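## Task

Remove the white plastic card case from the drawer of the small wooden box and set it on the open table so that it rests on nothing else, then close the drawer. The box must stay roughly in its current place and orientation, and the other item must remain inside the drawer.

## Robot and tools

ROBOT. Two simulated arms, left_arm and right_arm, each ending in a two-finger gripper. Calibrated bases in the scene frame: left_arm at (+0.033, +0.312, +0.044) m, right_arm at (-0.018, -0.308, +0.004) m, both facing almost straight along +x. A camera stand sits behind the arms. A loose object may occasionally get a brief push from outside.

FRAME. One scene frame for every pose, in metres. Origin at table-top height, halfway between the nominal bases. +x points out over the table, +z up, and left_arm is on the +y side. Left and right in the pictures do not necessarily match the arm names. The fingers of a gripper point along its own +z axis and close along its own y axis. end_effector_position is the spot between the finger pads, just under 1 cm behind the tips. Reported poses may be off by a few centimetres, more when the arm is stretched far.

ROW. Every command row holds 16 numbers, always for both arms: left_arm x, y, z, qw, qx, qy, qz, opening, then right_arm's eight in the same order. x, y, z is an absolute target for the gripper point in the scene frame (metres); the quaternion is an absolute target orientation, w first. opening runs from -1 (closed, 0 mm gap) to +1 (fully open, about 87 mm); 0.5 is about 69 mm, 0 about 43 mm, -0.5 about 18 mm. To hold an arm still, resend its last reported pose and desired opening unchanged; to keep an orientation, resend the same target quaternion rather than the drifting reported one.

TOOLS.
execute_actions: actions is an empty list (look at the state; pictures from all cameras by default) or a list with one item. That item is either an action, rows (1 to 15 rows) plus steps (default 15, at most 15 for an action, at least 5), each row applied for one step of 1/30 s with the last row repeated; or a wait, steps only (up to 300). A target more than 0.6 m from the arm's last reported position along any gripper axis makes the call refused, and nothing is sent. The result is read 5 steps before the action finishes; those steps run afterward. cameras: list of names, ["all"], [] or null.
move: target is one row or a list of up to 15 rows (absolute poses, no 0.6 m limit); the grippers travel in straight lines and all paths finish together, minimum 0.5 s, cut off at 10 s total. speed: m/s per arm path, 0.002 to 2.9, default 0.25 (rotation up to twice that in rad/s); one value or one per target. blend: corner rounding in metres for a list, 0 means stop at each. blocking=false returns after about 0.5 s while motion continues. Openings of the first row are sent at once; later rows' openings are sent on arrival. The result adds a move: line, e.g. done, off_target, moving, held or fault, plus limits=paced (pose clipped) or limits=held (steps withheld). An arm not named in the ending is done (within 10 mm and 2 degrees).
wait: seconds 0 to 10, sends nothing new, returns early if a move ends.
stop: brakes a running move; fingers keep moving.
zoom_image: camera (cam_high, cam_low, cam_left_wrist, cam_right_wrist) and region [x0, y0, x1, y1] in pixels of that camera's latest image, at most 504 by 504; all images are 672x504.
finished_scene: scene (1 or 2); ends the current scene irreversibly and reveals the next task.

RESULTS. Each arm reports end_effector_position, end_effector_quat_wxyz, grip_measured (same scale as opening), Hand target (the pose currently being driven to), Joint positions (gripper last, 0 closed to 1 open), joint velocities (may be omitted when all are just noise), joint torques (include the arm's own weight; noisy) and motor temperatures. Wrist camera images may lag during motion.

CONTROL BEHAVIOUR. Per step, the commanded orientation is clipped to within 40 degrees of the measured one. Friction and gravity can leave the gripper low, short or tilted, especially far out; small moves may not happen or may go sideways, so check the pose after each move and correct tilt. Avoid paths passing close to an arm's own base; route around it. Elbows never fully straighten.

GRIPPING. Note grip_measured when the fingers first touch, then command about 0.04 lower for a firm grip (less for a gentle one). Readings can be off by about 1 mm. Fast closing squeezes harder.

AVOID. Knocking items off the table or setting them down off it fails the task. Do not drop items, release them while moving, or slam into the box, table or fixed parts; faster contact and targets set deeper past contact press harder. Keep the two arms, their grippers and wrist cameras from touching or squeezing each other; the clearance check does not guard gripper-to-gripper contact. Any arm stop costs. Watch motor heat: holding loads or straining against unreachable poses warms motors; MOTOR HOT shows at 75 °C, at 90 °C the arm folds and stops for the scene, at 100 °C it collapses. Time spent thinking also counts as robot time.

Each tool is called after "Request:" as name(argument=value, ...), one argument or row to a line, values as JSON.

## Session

Request:
execute_actions(
  actions=[],
)

Request:
zoom_image(
  camera="cam_high",
  region=[200, 100, 450, 350],
)

Scene clock: 0.00 s of 6000.00 s.
left_arm: end_effector_position=(+0.3957, +0.3447, +0.0645) grip_measured=+1.000 end_effector_quat_wxyz=(+0.508, -0.083, +0.853, +0.090) | right_arm: end_effector_position=(+0.3522, -0.3487, +0.0525) grip_measured=+1.000 end_effector_quat_wxyz=(+0.566, +0.091, +0.816, -0.076)
Joint positions: left_arm=[-0.026 1.561 0.39 0.665 -0.267 -0.068 1] | right_arm=[0.013 1.515 0.345 0.807 0.214 0.057 1]
Joint velocities: within noise
Joint torques (N m): no reading
Motor temperatures (°C): left_arm=[25 31 31 27 24 27 23] | right_arm=[25 28 27 27 27 28 27]
Heat: left arm: 31 °C; right arm: 28 °C.
Hand target: left_arm +0.3973, +0.3446, +0.0669; +0.510, -0.084, +0.851, +0.089 | right_arm +0.3573, -0.3489, +0.0612; +0.578, +0.092, +0.807, -0.075
camera_calibration:
cam_left_wrist: T_world_to_cam=[[0.242405, -0.967143, -0.0766379, 0.240447], [-0.94776, -0.219182, -0.231757, 0.490265], [0.207344, 0.128813, -0.96975, 0.0807564], [0, 0, 0, 1]] pos_world=[0.389624, 0.329601, 0.210363]
cam_right_wrist: T_world_to_cam=[[-0.225962, -0.973285, 0.040707, -0.26374], [-0.922062, 0.200216, -0.331231, 0.431656], [0.314232, -0.11238, -0.942671, 0.0397447], [0, 0, 0, 1]] pos_world=[0.32593, -0.338653, 0.19118]

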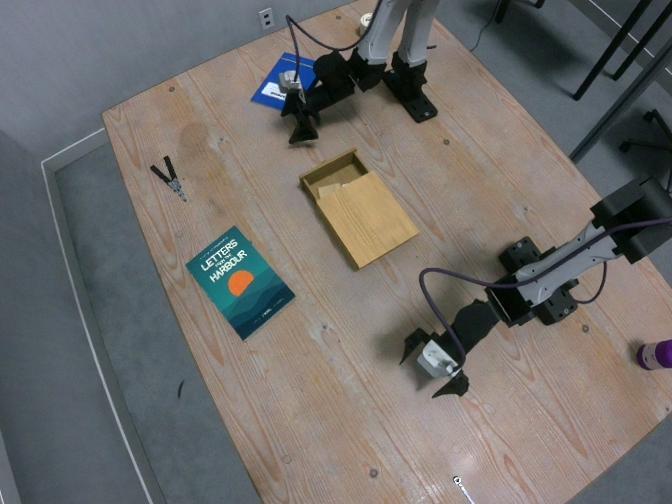

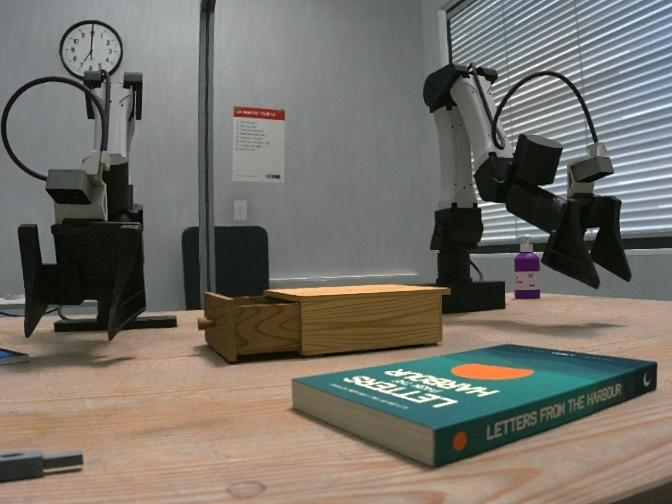

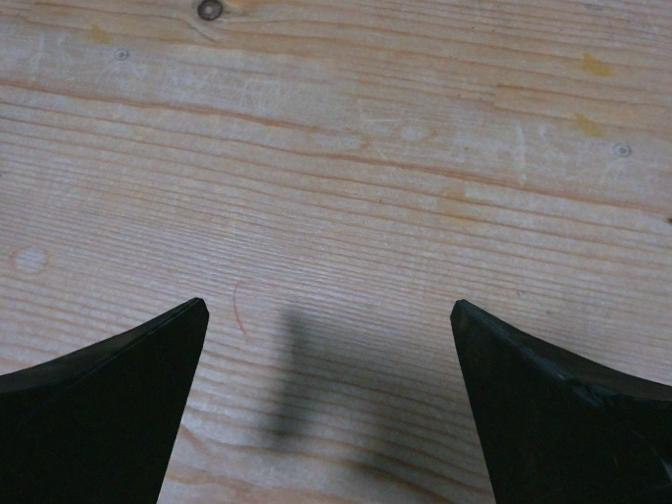

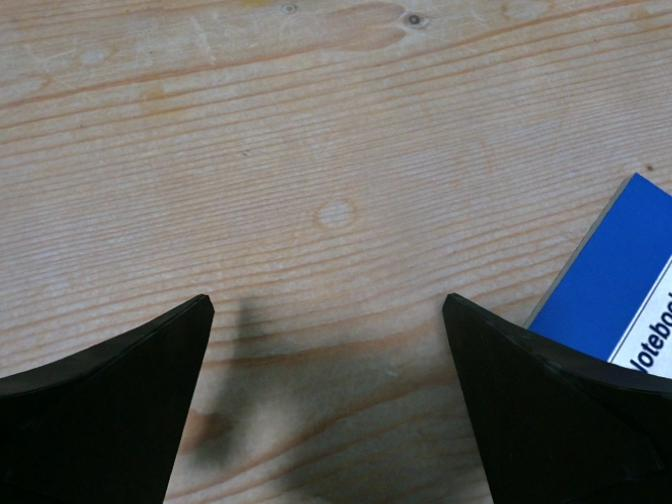

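Scaled by 2.016 from the camera's 672x504 image, which has a finer 960x720 frame.

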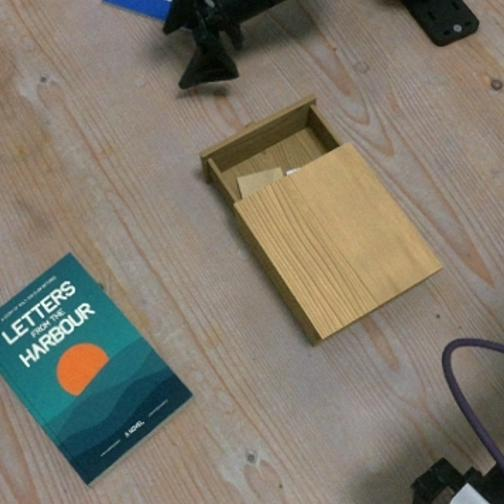

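Request:
move(
  target=[0.3973,0.3446,0.0669,0.51,-0.084,0.851,0.089,1,0.30,-0.17,0.18,0.1,0,0.995,0,0.0],
  cameras=["all"],
)

Request:
zoom_image(
  camera="cam_right_wrist",
  region=[150, 0, 550, 300],
)

Request:
zoom_image(
  camera="cam_low",
  region=[150, 240, 460, 400],
)

Scene clock: 3.27 s of 6000.00 s.
left_arm: end_effector_position=(+0.3957, +0.3447, +0.0645) grip_measured=+1.000 end_effector_quat_wxyz=(+0.508, -0.083, +0.853, +0.090) | right_arm: end_effector_position=(+0.2962, -0.1756, +0.1773) grip_measured=+0.000 end_effector_quat_wxyz=(+0.099, -0.003, +0.995, -0.007)
Joint positions: left_arm=[-0.026 1.561 0.39 0.665 -0.267 -0.068 1] | right_arm=[0.427 1.838 1.832 -1.387 0.088 0.383 0.5]
Joint torques (N m): left_arm=[-0.02 -5.15 5.91 2.21 -0.09 0.12] | right_arm=[0.64 -5.94 10.85 0.43 -0.05 -0.02]
Heat: left arm: 32 °C; right arm: 28 °C.
Hand target: left_arm +0.3972, +0.3446, +0.0668; +0.510, -0.084, +0.851, +0.089 | right_arm +0.2999, -0.1701, +0.1799; +0.100, +0.000, +0.995, +0.000
Off the commanded pose: left_arm 0.003 m, 0 deg | right_arm 0.007 m, 1 deg.
Kept back: nothing.
move: done
camera_calibration:
cam_left_wrist: T_world_to_cam=[[0.242405, -0.967143, -0.0766379, 0.240447], [-0.94776, -0.219182, -0.231757, 0.490265], [0.207344, 0.128813, -0.96975, 0.0807564], [0, 0, 0, 1]] pos_world=[0.389624, 0.329601, 0.210363]
cam_right_wrist: T_world_to_cam=[[0.0244945, -0.999568, 0.0162625, -0.187451], [-0.776827, -0.0087921, 0.629652, 0.13661], [-0.629237, -0.0280562, -0.776707, 0.459318], [0, 0, 0, 1]] pos_world=[0.399734, -0.173282, 0.273787]

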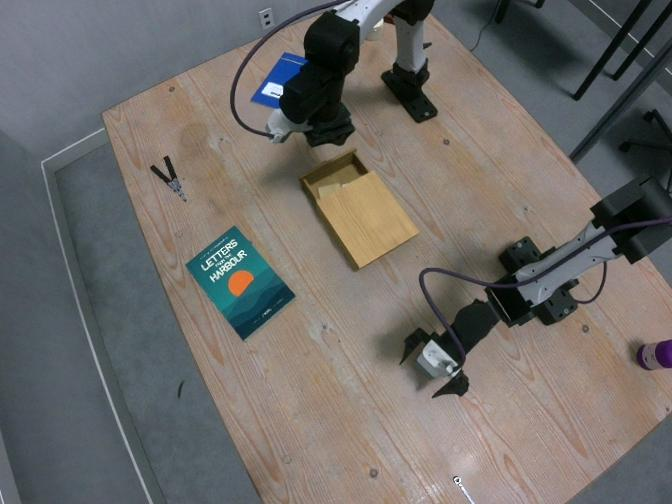

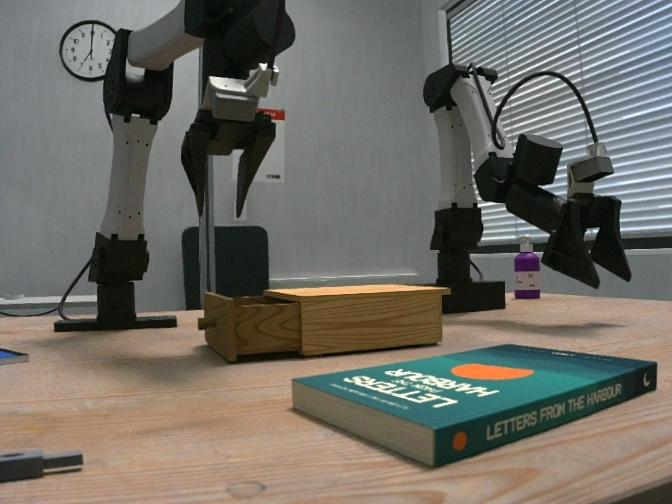

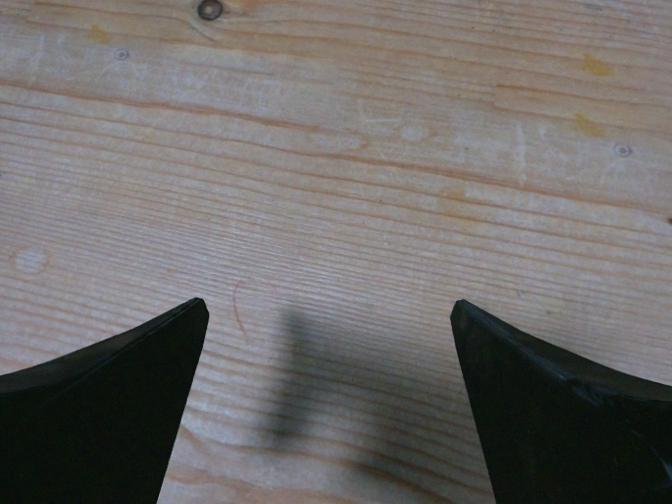

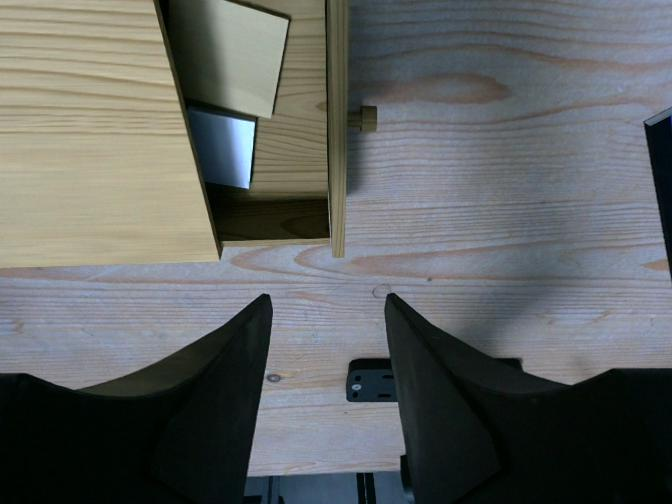

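Scaled by 1.260 from the camera's 672x504 image, which has a finer 960x720 frame.

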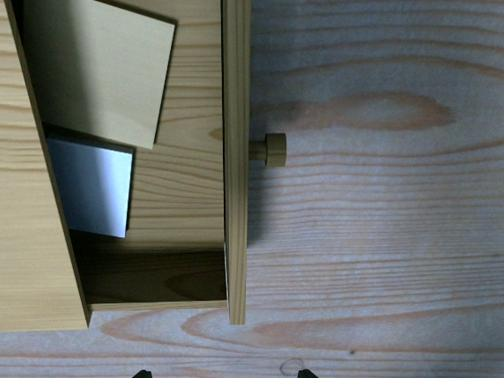

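Scaled by 1.626 from the camera's 672x504 image, which has a finer 960x720 frame.

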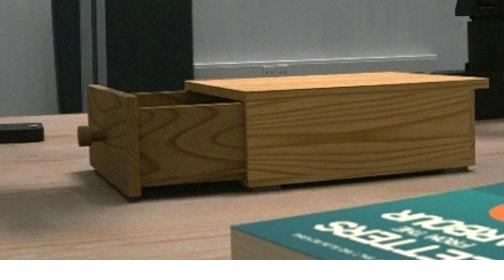

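Request:
move(
  target=[0.3973,0.3446,0.0669,0.51,-0.084,0.851,0.089,1,0.29,-0.16,0.26,0.1,0,0.995,0,0.0],
  cameras=["cam_right_wrist"],
)

Request:
zoom_image(
  camera="cam_right_wrist",
  region=[150, 20, 450, 300],
)

Request:
zoom_image(
  camera="cam_right_wrist",
  region=[170, 80, 320, 210],
)

Scene clock: 4.47 s of 6000.00 s.
left_arm: end_effector_position=(+0.3957, +0.3447, +0.0645) grip_measured=+1.000 end_effector_quat_wxyz=(+0.508, -0.083, +0.853, +0.090) | right_arm: end_effector_position=(+0.2942, -0.1619, +0.2405) grip_measured=+0.000 end_effector_quat_wxyz=(+0.138, -0.005, +0.990, +0.015)
Joint positions: left_arm=[-0.026 1.561 0.39 0.665 -0.267 -0.068 1] | right_arm=[0.462 1.86 2.124 -1.57 0.087 0.411 0.5]
Joint torques (N m): left_arm=[0.01 -5.19 5.94 2.2 -0.08 0.12] | right_arm=[0.59 -9.87 9.61 0.68 0 -0.05]
Heat: left arm: 32 °C; right arm: 28 °C.
Hand target: left_arm +0.3972, +0.3446, +0.0668; +0.510, -0.084, +0.851, +0.089 | right_arm +0.2894, -0.1604, +0.2589; +0.162, -0.002, +0.986, +0.030
Off the commanded pose: left_arm 0.003 m, 0 deg | right_arm 0.020 m, 5 deg.
joint sent to its limit (right arm) — joint 4 (wrist pitch), lower limit.
Kept back: nothing.
move: off_target (right_arm)
camera_calibration:
cam_right_wrist: T_world_to_cam=[[0.0340907, -0.999139, -0.023648, -0.167906], [-0.824057, -0.0414892, 0.564985, 0.119583], [-0.56548, 0.000226524, -0.824762, 0.504966], [0, 0, 0, 1]] pos_world=[0.389815, -0.162914, 0.344944]
Images, in order (width x height): cam_right_wrist 672x504.

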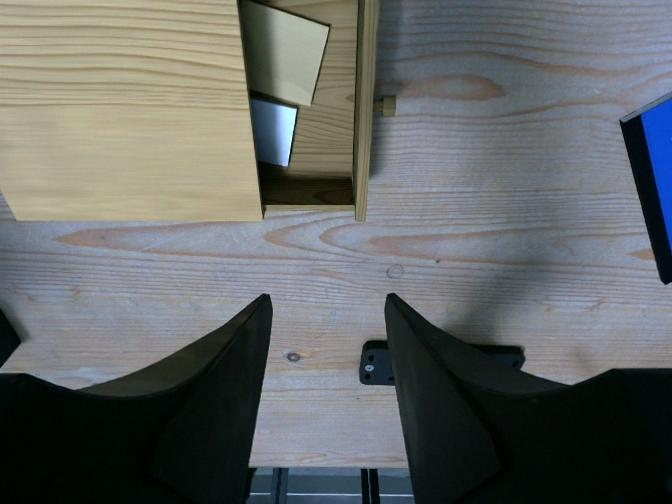

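Scaled by 1.680 from the camera's 672x504 image, which has a finer 960x720 frame.

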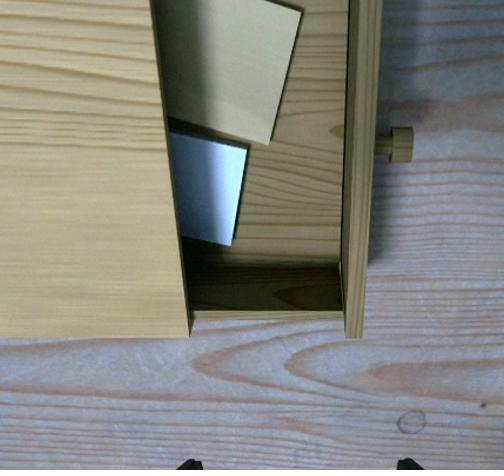

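Scaled by 3.360 from the camera's 672x504 image, which has a finer 960x720 frame.

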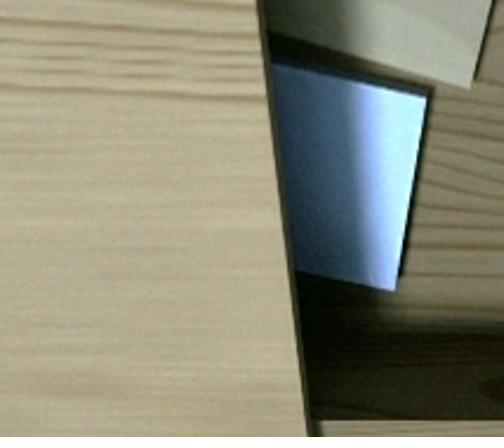

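Request:
move(
  target=[
    [0.3973,0.3446,0.0669,0.51,-0.084,0.851,0.089,1,0.30,-0.21,0.18,0.035,-0.706,0.706,0.035,0.0],
    [0.3973,0.3446,0.0669,0.51,-0.084,0.851,0.089,1,0.314,-0.198,0.12,0.035,-0.706,0.706,0.035,0.0],
  ],
  cameras=["cam_high","cam_low","cam_right_wrist"],
)

Scene clock: 10.30 s of 6000.00 s.
left_arm: end_effector_position=(+0.3957, +0.3447, +0.0645) grip_measured=+1.000 end_effector_quat_wxyz=(+0.508, -0.083, +0.853, +0.090) | right_arm: end_effector_position=(+0.3116, -0.2030, +0.1245) grip_measured=+0.000 end_effector_quat_wxyz=(-0.032, +0.705, -0.707, -0.032)
Joint positions: left_arm=[-0.026 1.561 0.39 0.665 -0.267 -0.068 1] | right_arm=[0.406 1.88 1.674 -1.331 -0.084 -1.191 0.5]
Joint torques (N m): left_arm=[0.03 -5.19 5.98 2.2 -0.07 0.11] | right_arm=[0.73 -6.57 7.3 0.35 -0.19 -0.11]
Heat: left arm: 32 °C; right arm: 29 °C.
Hand target: left_arm +0.3972, +0.3446, +0.0668; +0.510, -0.084, +0.851, +0.089 | right_arm +0.3139, -0.1981, +0.1200; -0.035, +0.706, -0.706, -0.035
Off the commanded pose: left_arm 0.003 m, 0 deg | right_arm 0.007 m, 1 deg.
Kept back: nothing.
move: done
camera_calibration:
cam_right_wrist: T_world_to_cam=[[0.999834, 0.0181895, -0.000459371, -0.309544], [0.0131525, -0.705055, 0.70903, -0.215748], [0.012573, -0.708919, -0.705178, 0.080126], [0, 0, 0, 1]] pos_world=[0.311323, -0.0896807, 0.209332]
Images, in order (width x height): cam_high 672x504, cam_low 672x504, cam_right_wrist 672x504.

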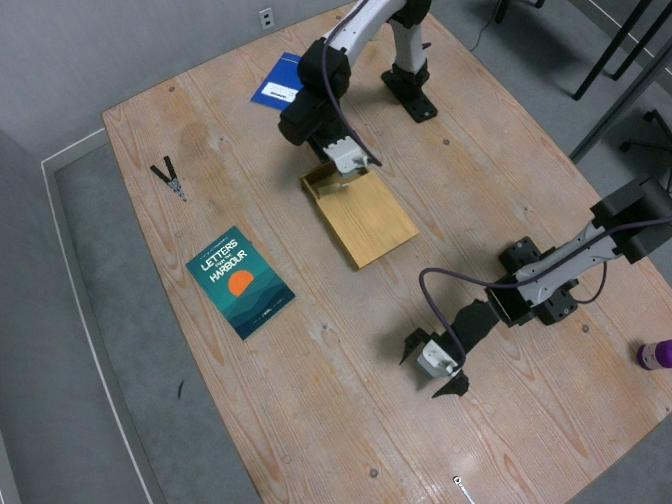

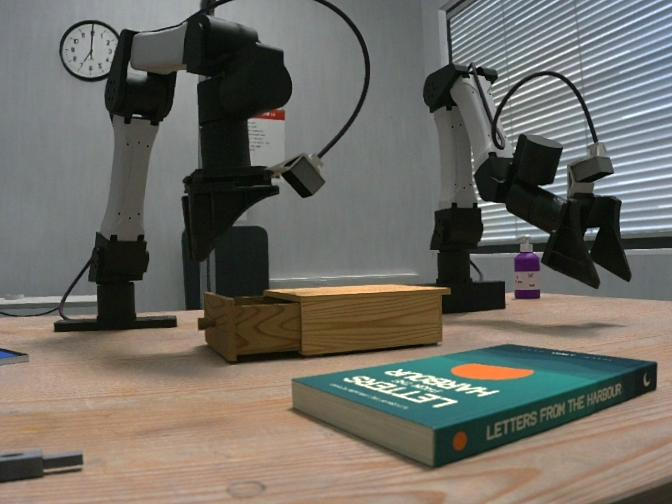

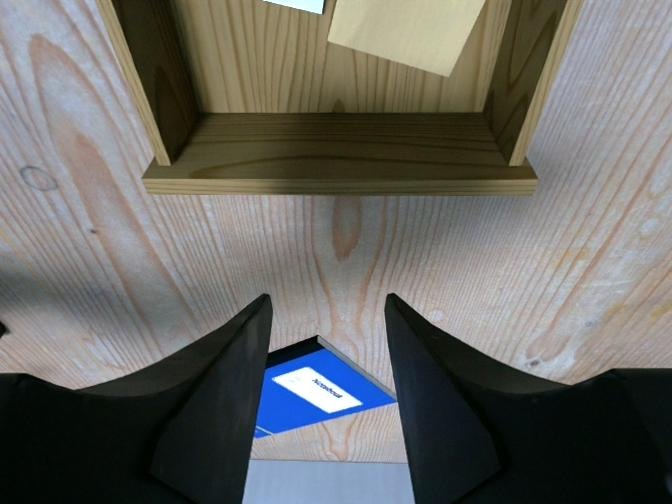

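Request:
move(
  target=[
    [0.3973,0.3446,0.0669,0.51,-0.084,0.851,0.089,1,0.316,-0.215,0.075,0.035,-0.706,0.706,0.035,0.0],
  ],
  speed=0.12,
  cameras=["cam_high","cam_low","cam_right_wrist"],
)

Request:
zoom_image(
  camera="cam_low",
  region=[150, 200, 460, 400],
)

Scene clock: 11.70 s of 6000.00 s.
left_arm: end_effector_position=(+0.3957, +0.3447, +0.0645) grip_measured=+1.000 end_effector_quat_wxyz=(+0.508, -0.083, +0.853, +0.090) | right_arm: end_effector_position=(+0.3128, -0.2159, +0.0792) grip_measured=+0.000 end_effector_quat_wxyz=(-0.031, +0.704, -0.709, -0.032)
Joint positions: left_arm=[-0.026 1.561 0.39 0.665 -0.267 -0.068 1] | right_arm=[0.371 1.88 1.494 -1.156 -0.084 -1.223 0.5]
Joint torques (N m): left_arm=[0.03 -5.2 6.01 2.2 -0.07 0.13] | right_arm=[-0.53 -6.68 6.86 0.34 -0.19 -0.24]
Heat: left arm: 33 °C; right arm: 29 °C.
Hand target: left_arm +0.3972, +0.3446, +0.0668; +0.510, -0.084, +0.851, +0.089 | right_arm +0.3159, -0.2150, +0.0750; -0.035, +0.706, -0.706, -0.035
Off the commanded pose: left_arm 0.003 m, 0 deg | right_arm 0.005 m, 1 deg.
Kept back: nothing.
move: done
camera_calibration:
cam_right_wrist: T_world_to_cam=[[0.999896, 0.0142993, -0.00197157, -0.311383], [0.0114675, -0.70396, 0.710147, -0.192155], [0.00876671, -0.710095, -0.704051, 0.0399078], [0, 0, 0, 1]] pos_world=[0.313205, -0.102478, 0.163941]
Images, in order (width x height): cam_high 672x504, cam_low 672x504, cam_right_wrist 672x504.

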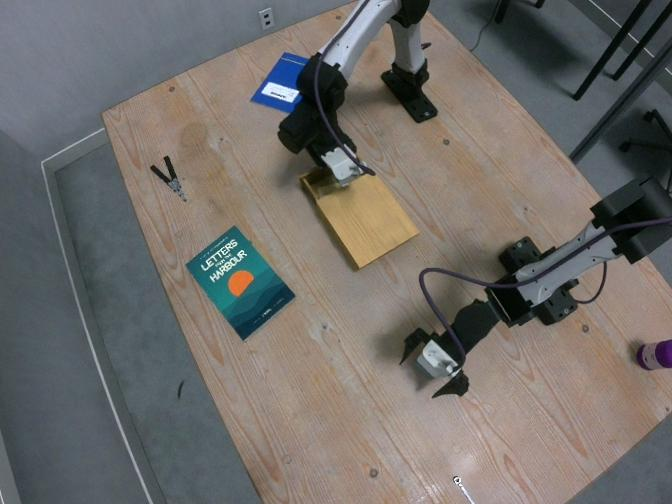

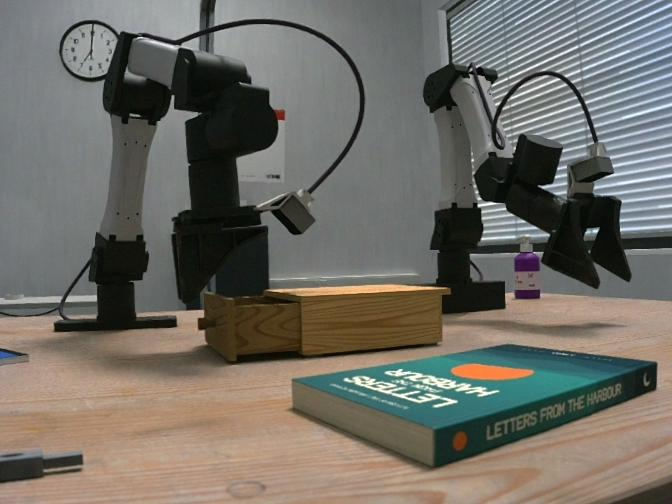

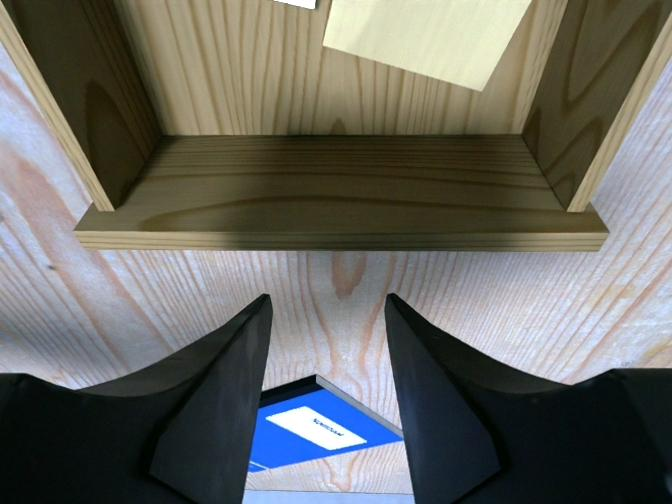

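Scaled by 1.626 from the camera's 672x504 image, which has a finer 960x720 frame.

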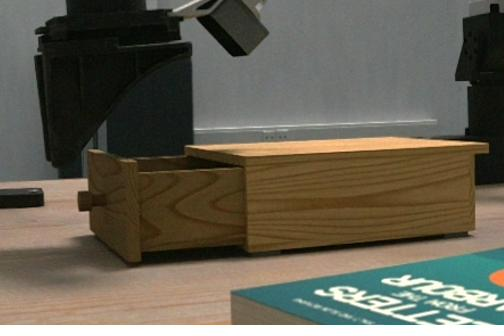

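Request:
move(
  target=[
    [0.3973,0.3446,0.0669,0.51,-0.084,0.851,0.089,1,0.317,-0.217,0.028,0.035,-0.706,0.706,0.035,0.0],
  ],
  speed=0.1,
  cameras=["cam_low","cam_right_wrist"],
)

Request:
zoom_image(
  camera="cam_low",
  region=[150, 200, 460, 400],
)

Scene clock: 12.77 s of 6000.00 s.
left_arm: end_effector_position=(+0.3957, +0.3447, +0.0645) grip_measured=+1.000 end_effector_quat_wxyz=(+0.508, -0.083, +0.853, +0.090) | right_arm: end_effector_position=(+0.3110, -0.2239, +0.0396) grip_measured=+0.000 end_effector_quat_wxyz=(-0.024, +0.701, -0.712, -0.028)
Joint positions: left_arm=[-0.026 1.561 0.39 0.665 -0.267 -0.068 1] | right_arm=[0.357 1.907 1.367 -1.011 -0.072 -1.227 0.5]
Joint torques (N m): left_arm=[-0.02 -5.19 5.97 2.21 -0.08 0.12] | right_arm=[0.35 -5.45 6.08 0.63 -0.33 -0.32]
Heat: left arm: 33 °C; right arm: 30 °C.
Hand target: left_arm +0.3972, +0.3446, +0.0668; +0.510, -0.084, +0.851, +0.089 | right_arm +0.3164, -0.2172, +0.0285; -0.035, +0.706, -0.706, -0.035
Off the commanded pose: left_arm 0.003 m, 0 deg | right_arm 0.015 m, 2 deg.
Kept back: nothing.
move: off_target (right_arm)
camera_calibration:
cam_right_wrist: T_world_to_cam=[[0.999968, 0.00436913, -0.00676616, -0.311439], [0.00790448, -0.693593, 0.720324, -0.166523], [-0.00154578, -0.720354, -0.693605, 0.00686842], [0, 0, 0, 1]] pos_world=[0.312756, -0.109191, 0.122607]
Images, in order (width x height): cam_low 672x504, cam_right_wrist 672x504.

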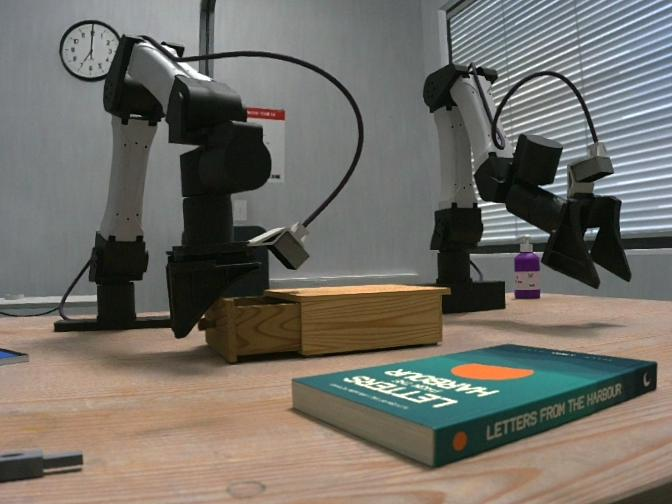

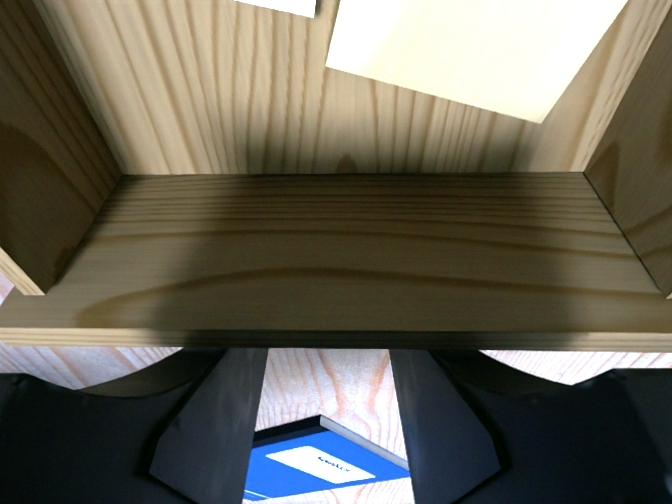

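Scaled by 1.626 from the camera's 672x504 image, which has a finer 960x720 frame.

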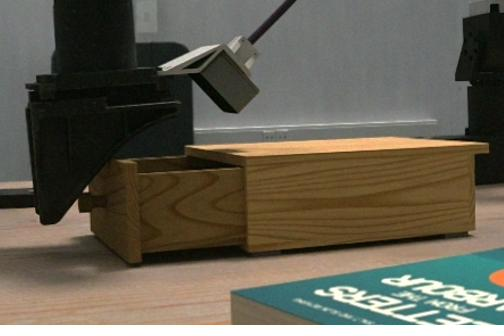

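Request:
move(
  target=[
    [0.3973,0.3446,0.0669,0.51,-0.084,0.851,0.089,1,0.316,-0.245,0.07,0.035,-0.706,0.706,0.035,0.0],
    [0.3973,0.3446,0.0669,0.51,-0.084,0.851,0.089,1,0.316,-0.24,0.05,0.165,-0.687,0.687,0.165,0.0],
  ],
  speed=0.15,
  cameras=["cam_low","cam_right_wrist"],
)

Request:
zoom_image(
  camera="cam_low",
  region=[150, 200, 460, 400],
)

Scene clock: 15.83 s of 6000.00 s.
left_arm: end_effector_position=(+0.3957, +0.3447, +0.0645) grip_measured=+1.000 end_effector_quat_wxyz=(+0.508, -0.083, +0.853, +0.090) | right_arm: end_effector_position=(+0.3107, -0.2423, +0.0388) grip_measured=+0.000 end_effector_quat_wxyz=(-0.139, +0.683, -0.695, -0.174)
Joint positions: left_arm=[-0.026 1.561 0.39 0.665 -0.267 -0.068 1] | right_arm=[0.11 1.88 1.319 -1.019 -0.449 -1.475 0.5]
Joint torques (N m): left_arm=[0.08 -5.18 5.94 2.2 -0.08 0.13] | right_arm=[-0.36 -10.09 6.45 0.3 -0.53 -0.28]
Heat: left arm: 33 °C; right arm: 30 °C.
Hand target: left_arm +0.3972, +0.3446, +0.0668; +0.510, -0.084, +0.851, +0.089 | right_arm +0.3158, -0.2400, +0.0500; -0.165, +0.688, -0.687, -0.165
Off the commanded pose: left_arm 0.003 m, 0 deg | right_arm 0.013 m, 3 deg.
Kept back: nothing.
move: off_target (right_arm)
camera_calibration:
cam_right_wrist: T_world_to_cam=[[0.998957, 0.0133455, -0.0436674, -0.307228], [0.0304035, -0.907914, 0.418051, -0.225968], [-0.0340672, -0.418943, -0.907373, 0.0844751], [0, 0, 0, 1]] pos_world=[0.316655, -0.165669, 0.157701]
Images, in order (width x height): cam_low 672x504, cam_right_wrist 672x504.

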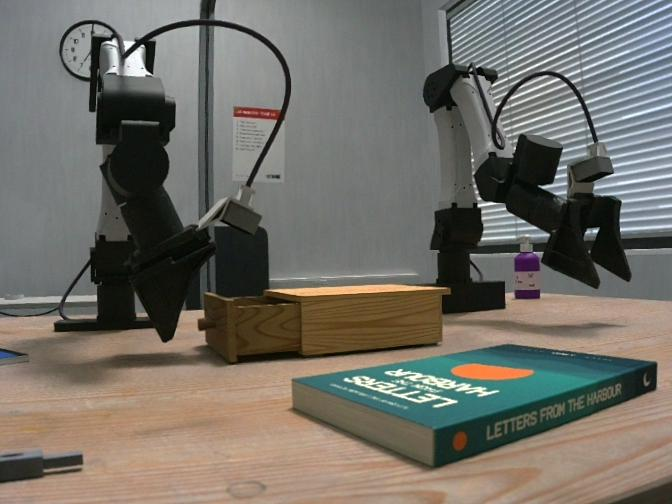

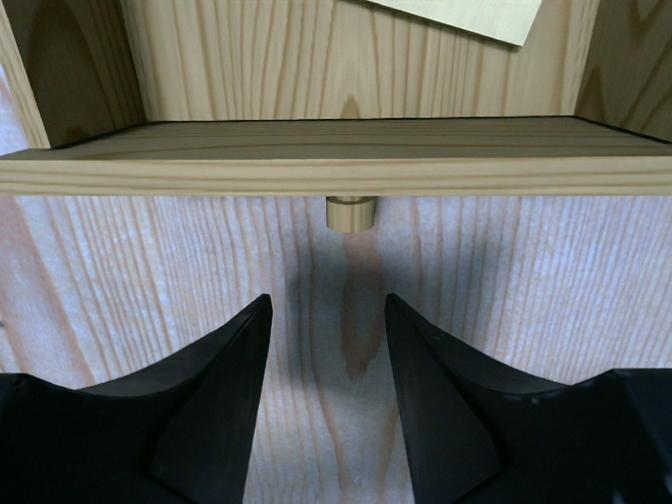

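Scaled by 1.626 from the camera's 672x504 image, which has a finer 960x720 frame.

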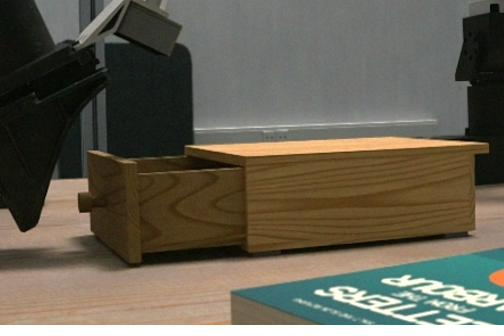

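Request:
move(
  target=[
    [0.3973,0.3446,0.0669,0.51,-0.084,0.851,0.089,1,0.322,-0.228,0.045,0.165,-0.687,0.687,0.165,0.0],
    [0.3973,0.3446,0.0669,0.51,-0.084,0.851,0.089,1,0.322,-0.201,0.044,0.165,-0.687,0.687,0.165,0.0],
  ],
  speed=0.08,
  cameras=["cam_low","cam_right_wrist"],
)

Request:
zoom_image(
  camera="cam_low",
  region=[150, 200, 460, 400],
)

Scene clock: 17.53 s of 6000.00 s.
left_arm: end_effector_position=(+0.3957, +0.3447, +0.0645) grip_measured=+1.000 end_effector_quat_wxyz=(+0.508, -0.083, +0.853, +0.090) | right_arm: end_effector_position=(+0.3154, -0.2062, +0.0391) grip_measured=+0.000 end_effector_quat_wxyz=(-0.150, +0.689, -0.689, -0.168)
Joint positions: left_arm=[-0.026 1.561 0.39 0.665 -0.267 -0.068 1] | right_arm=[0.211 1.88 1.319 -0.949 -0.45 -1.375 0.5]
Joint torques (N m): left_arm=[-0.01 -5.19 6.01 2.21 -0.06 0.12] | right_arm=[0.5 -7.71 8.05 0.4 -0.44 -0.04]
Heat: left arm: 33 °C; right arm: 31 °C.
Hand target: left_arm +0.3972, +0.3446, +0.0668; +0.510, -0.084, +0.851, +0.089 | right_arm +0.3219, -0.2011, +0.0442; -0.165, +0.688, -0.687, -0.165
Off the commanded pose: left_arm 0.003 m, 0 deg | right_arm 0.010 m, 2 deg.
Kept back: nothing.
move: done
camera_calibration:
cam_right_wrist: T_world_to_cam=[[0.99954, 0.0243112, -0.018112, -0.311281], [0.0296182, -0.910569, 0.412295, -0.193514], [-0.00646884, -0.412642, -0.91087, 0.0927611], [0, 0, 0, 1]] pos_world=[0.317469, -0.130363, 0.15864]
Images, in order (width x height): cam_low 672x504, cam_right_wrist 672x504.

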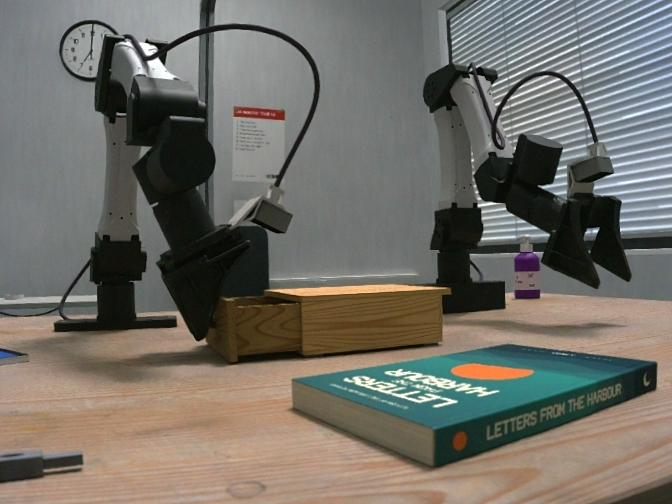

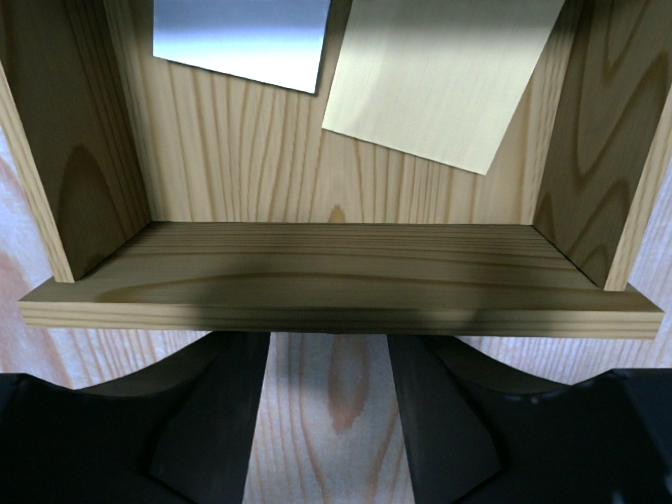

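Scaled by 1.626 from the camera's 672x504 image, which has a finer 960x720 frame.

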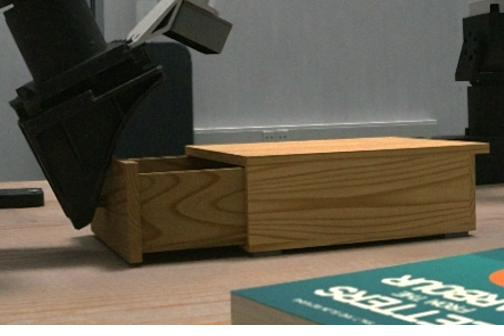

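Request:
move(
  target=[
    [0.3973,0.3446,0.0669,0.51,-0.084,0.851,0.089,1,0.322,-0.201,0.044,0.165,-0.687,0.687,0.165,-0.5],
    [0.3973,0.3446,0.0669,0.51,-0.084,0.851,0.089,1,0.322,-0.202,0.044,0.165,-0.687,0.687,0.165,-0.9],
  ],
  speed=0.08,
  cameras=["cam_low","cam_right_wrist"],
)

Scene clock: 19.67 s of 6000.00 s.
left_arm: end_effector_position=(+0.3957, +0.3447, +0.0645) grip_measured=+1.000 end_effector_quat_wxyz=(+0.508, -0.083, +0.853, +0.090) | right_arm: end_effector_position=(+0.3167, -0.2060, +0.0391) grip_measured=-0.585 end_effector_quat_wxyz=(-0.152, +0.688, -0.690, -0.167)
Joint positions: left_arm=[-0.026 1.561 0.39 0.665 -0.267 -0.068 1] | right_arm=[0.211 1.88 1.319 -0.944 -0.45 -1.372 0.208]
Joint torques (N m): left_arm=[0.05 -5.15 5.96 2.21 -0.07 0.13] | right_arm=[0.34 -7.77 8.06 0.37 -0.46 -0.07]
Motor temperatures (°C): left_arm=[25 33 33 32 24 27 23] | right_arm=[25 31 29 27 27 28 27]
Heat: left arm: 33 °C; right arm: 31 °C.
Hand target: left_arm +0.3972, +0.3446, +0.0668; +0.510, -0.084, +0.851, +0.089 | right_arm +0.3219, -0.2020, +0.0441; -0.165, +0.688, -0.688, -0.165
Off the commanded pose: left_arm 0.003 m, 0 deg | right_arm 0.008 m, 2 deg.
Kept back: nothing.
move: done
camera_calibration:
cam_right_wrist: T_world_to_cam=[[0.99967, 0.0216394, -0.0138186, -0.313357], [0.0254096, -0.911037, 0.41154, -0.192085], [-0.00368378, -0.411756, -0.911287, 0.0921891], [0, 0, 0, 1]] pos_world=[0.318474, -0.130256, 0.158731]
Images, in order (width x height): cam_low 672x504, cam_right_wrist 672x504.

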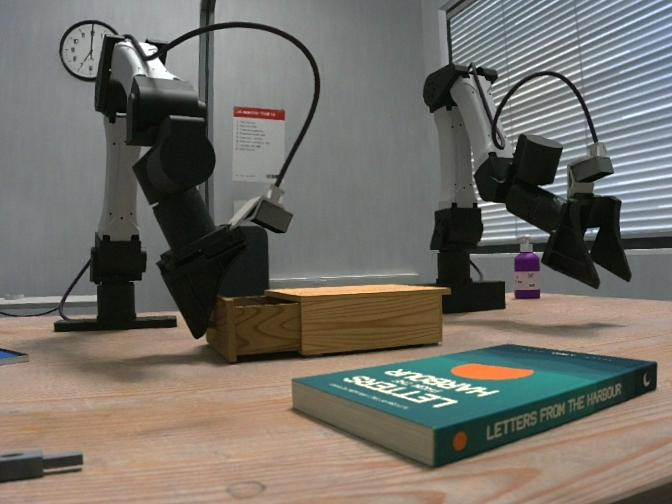

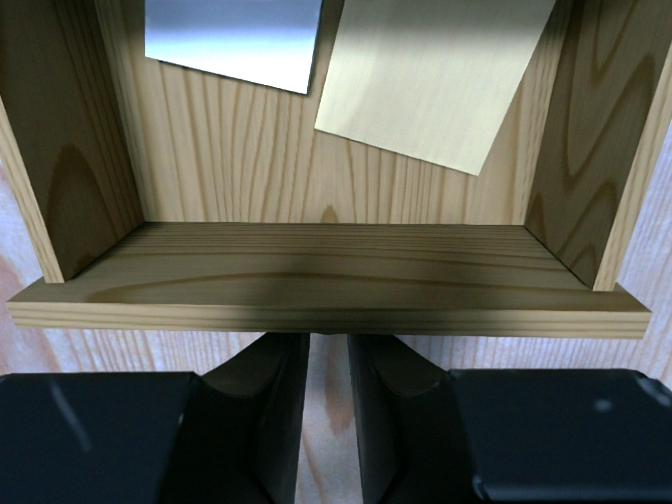

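Request:
move(
  target=[
    [0.3973,0.3446,0.0669,0.51,-0.084,0.851,0.089,1,0.322,-0.235,0.044,0.165,-0.687,0.687,0.165,-0.9],
  ],
  speed=0.05,
  cameras=["cam_low","cam_right_wrist","cam_high"],
)

Request:
zoom_image(
  camera="cam_low",
  region=[150, 200, 460, 400],
)

Scene clock: 20.87 s of 6000.00 s.
left_arm: end_effector_position=(+0.3957, +0.3447, +0.0645) grip_measured=+1.000 end_effector_quat_wxyz=(+0.508, -0.083, +0.853, +0.090) | right_arm: end_effector_position=(+0.3210, -0.2334, +0.0393) grip_measured=-0.585 end_effector_quat_wxyz=(-0.158, +0.686, -0.691, -0.165)
Joint positions: left_arm=[-0.026 1.561 0.39 0.665 -0.267 -0.068 1] | right_arm=[0.127 1.88 1.319 -0.969 -0.46 -1.457 0.208]
Joint torques (N m): left_arm=[0.02 -5.18 5.96 2.21 -0.07 0.12] | right_arm=[-0.83 -7.88 7.47 0.12 -0.43 -0.3]
Heat: left arm: 33 °C; right arm: 31 °C.
Hand target: left_arm +0.3972, +0.3446, +0.0668; +0.510, -0.084, +0.851, +0.089 | right_arm +0.3220, -0.2350, +0.0440; -0.165, +0.688, -0.688, -0.165
Off the commanded pose: left_arm 0.003 m, 0 deg | right_arm 0.005 m, 1 deg.
Kept back: nothing.
move: done
camera_calibration:
cam_right_wrist: T_world_to_cam=[[0.999889, 0.0146134, -0.00277852, -0.31919], [0.0144867, -0.914223, 0.404952, -0.214267], [0.00337756, -0.404948, -0.914334, 0.0805079], [0, 0, 0, 1]] pos_world=[0.321987, -0.158622, 0.159492]
Images, in order (width x height): cam_high 672x504, cam_low 672x504, cam_right_wrist 672x504.

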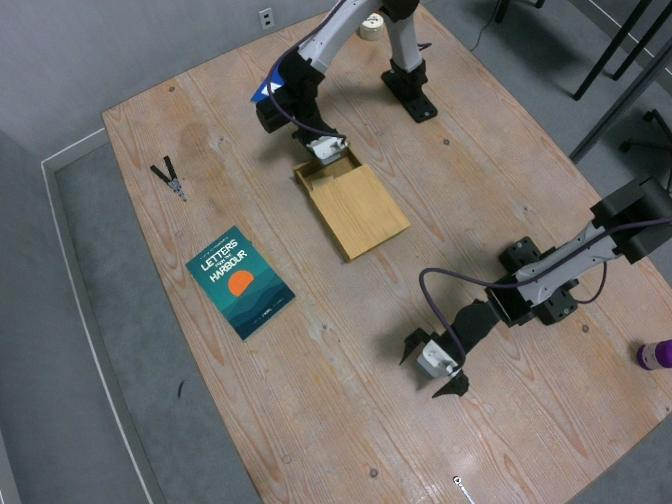

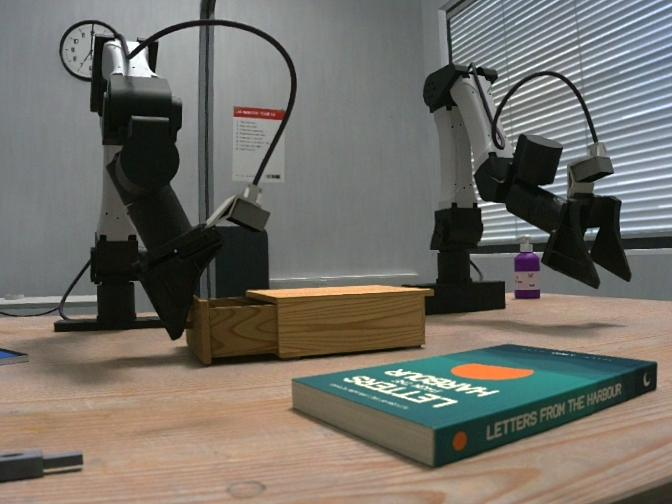

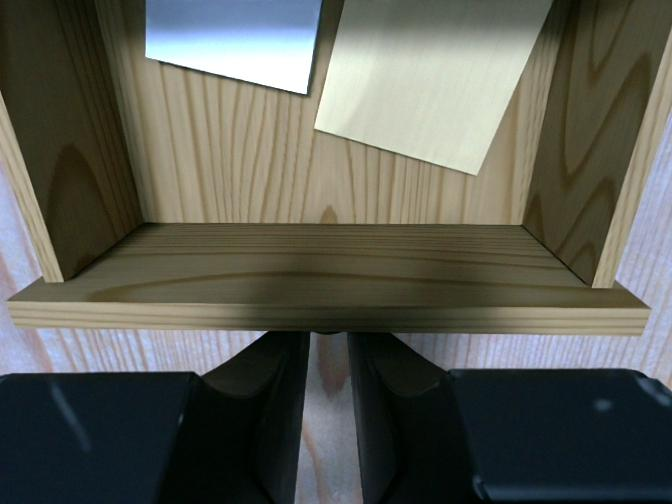

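Scaled by 1.626 from the camera's 672x504 image, which has a finer 960x720 frame.

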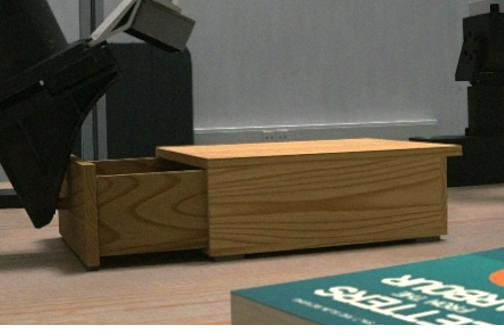

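Request:
move(
  target=[
    [0.3973,0.3446,0.0669,0.51,-0.084,0.851,0.089,1,0.322,-0.236,0.044,0.165,-0.687,0.687,0.165,0.0],
    [0.3973,0.3446,0.0669,0.51,-0.084,0.851,0.089,1,0.322,-0.265,0.06,0.165,-0.687,0.687,0.165,0.0],
    [0.3973,0.3446,0.0669,0.51,-0.084,0.851,0.089,1,0.31,-0.24,0.15,0.168,-0.617,0.756,0.137,0.33],
    [0.3973,0.3446,0.0669,0.51,-0.084,0.851,0.089,1,0.292,-0.155,0.13,0.168,-0.617,0.756,0.137,0.33],
  ],
  speed=[0.1,0.12,0.2,0.2],
  cameras=["cam_low","cam_right_wrist","cam_high"],
)

Scene clock: 26.57 s of 6000.00 s.
left_arm: end_effector_position=(+0.3957, +0.3447, +0.0645) grip_measured=+1.000 end_effector_quat_wxyz=(+0.508, -0.083, +0.853, +0.090) | right_arm: end_effector_position=(+0.2889, -0.1555, +0.1178) grip_measured=+0.330 end_effector_quat_wxyz=(+0.143, -0.619, +0.758, +0.148)
Joint positions: left_arm=[-0.026 1.561 0.39 0.665 -0.267 -0.068 1] | right_arm=[0.397 1.743 1.466 -1.103 -0.372 -0.967 0.665]
Joint torques (N m): left_arm=[-0.01 -5.2 5.97 2.2 -0.07 0.13] | right_arm=[0.14 -9.85 7.3 0.68 -0.19 -0.03]
Heat: left arm: 34 °C; right arm: 32 °C.
Hand target: left_arm +0.3972, +0.3446, +0.0668; +0.510, -0.084, +0.851, +0.089 | right_arm +0.2918, -0.1550, +0.1299; +0.168, -0.617, +0.756, +0.137
Off the commanded pose: left_arm 0.003 m, 0 deg | right_arm 0.013 m, 3 deg.
Kept back: nothing.
move: off_target (right_arm); target 3's new opening was sent with right_arm's hand 0.015 m and 2 deg from that target
camera_calibration:
cam_right_wrist: T_world_to_cam=[[0.984437, -0.171037, -0.0403748, -0.307978], [-0.135197, -0.883857, 0.447793, -0.131494], [-0.112275, -0.435365, -0.893225, 0.210085], [0, 0, 0, 1]] pos_world=[0.308994, -0.0774339, 0.234101]
Images, in order (width x height): cam_high 672x504, cam_low 672x504, cam_right_wrist 672x504.

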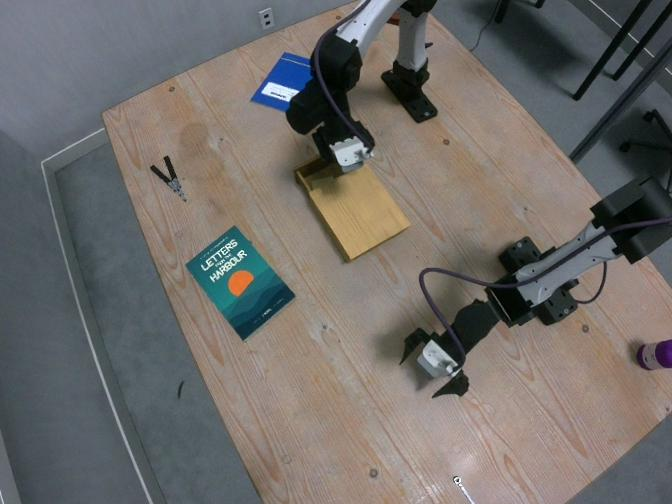

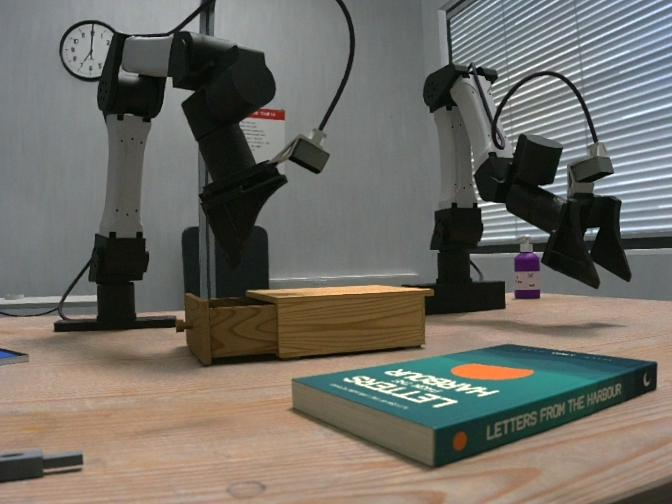

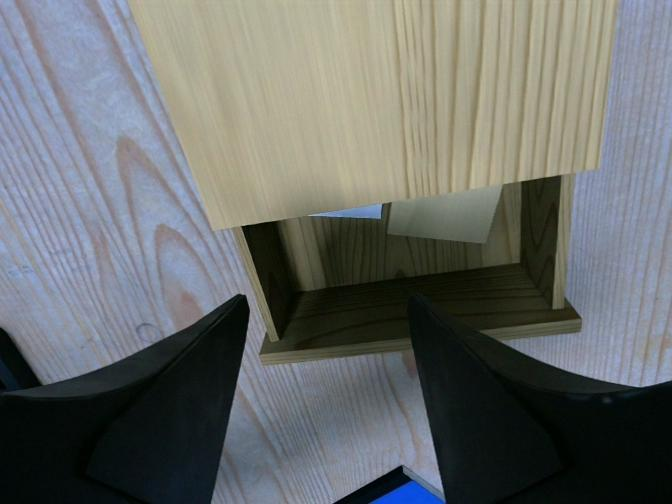

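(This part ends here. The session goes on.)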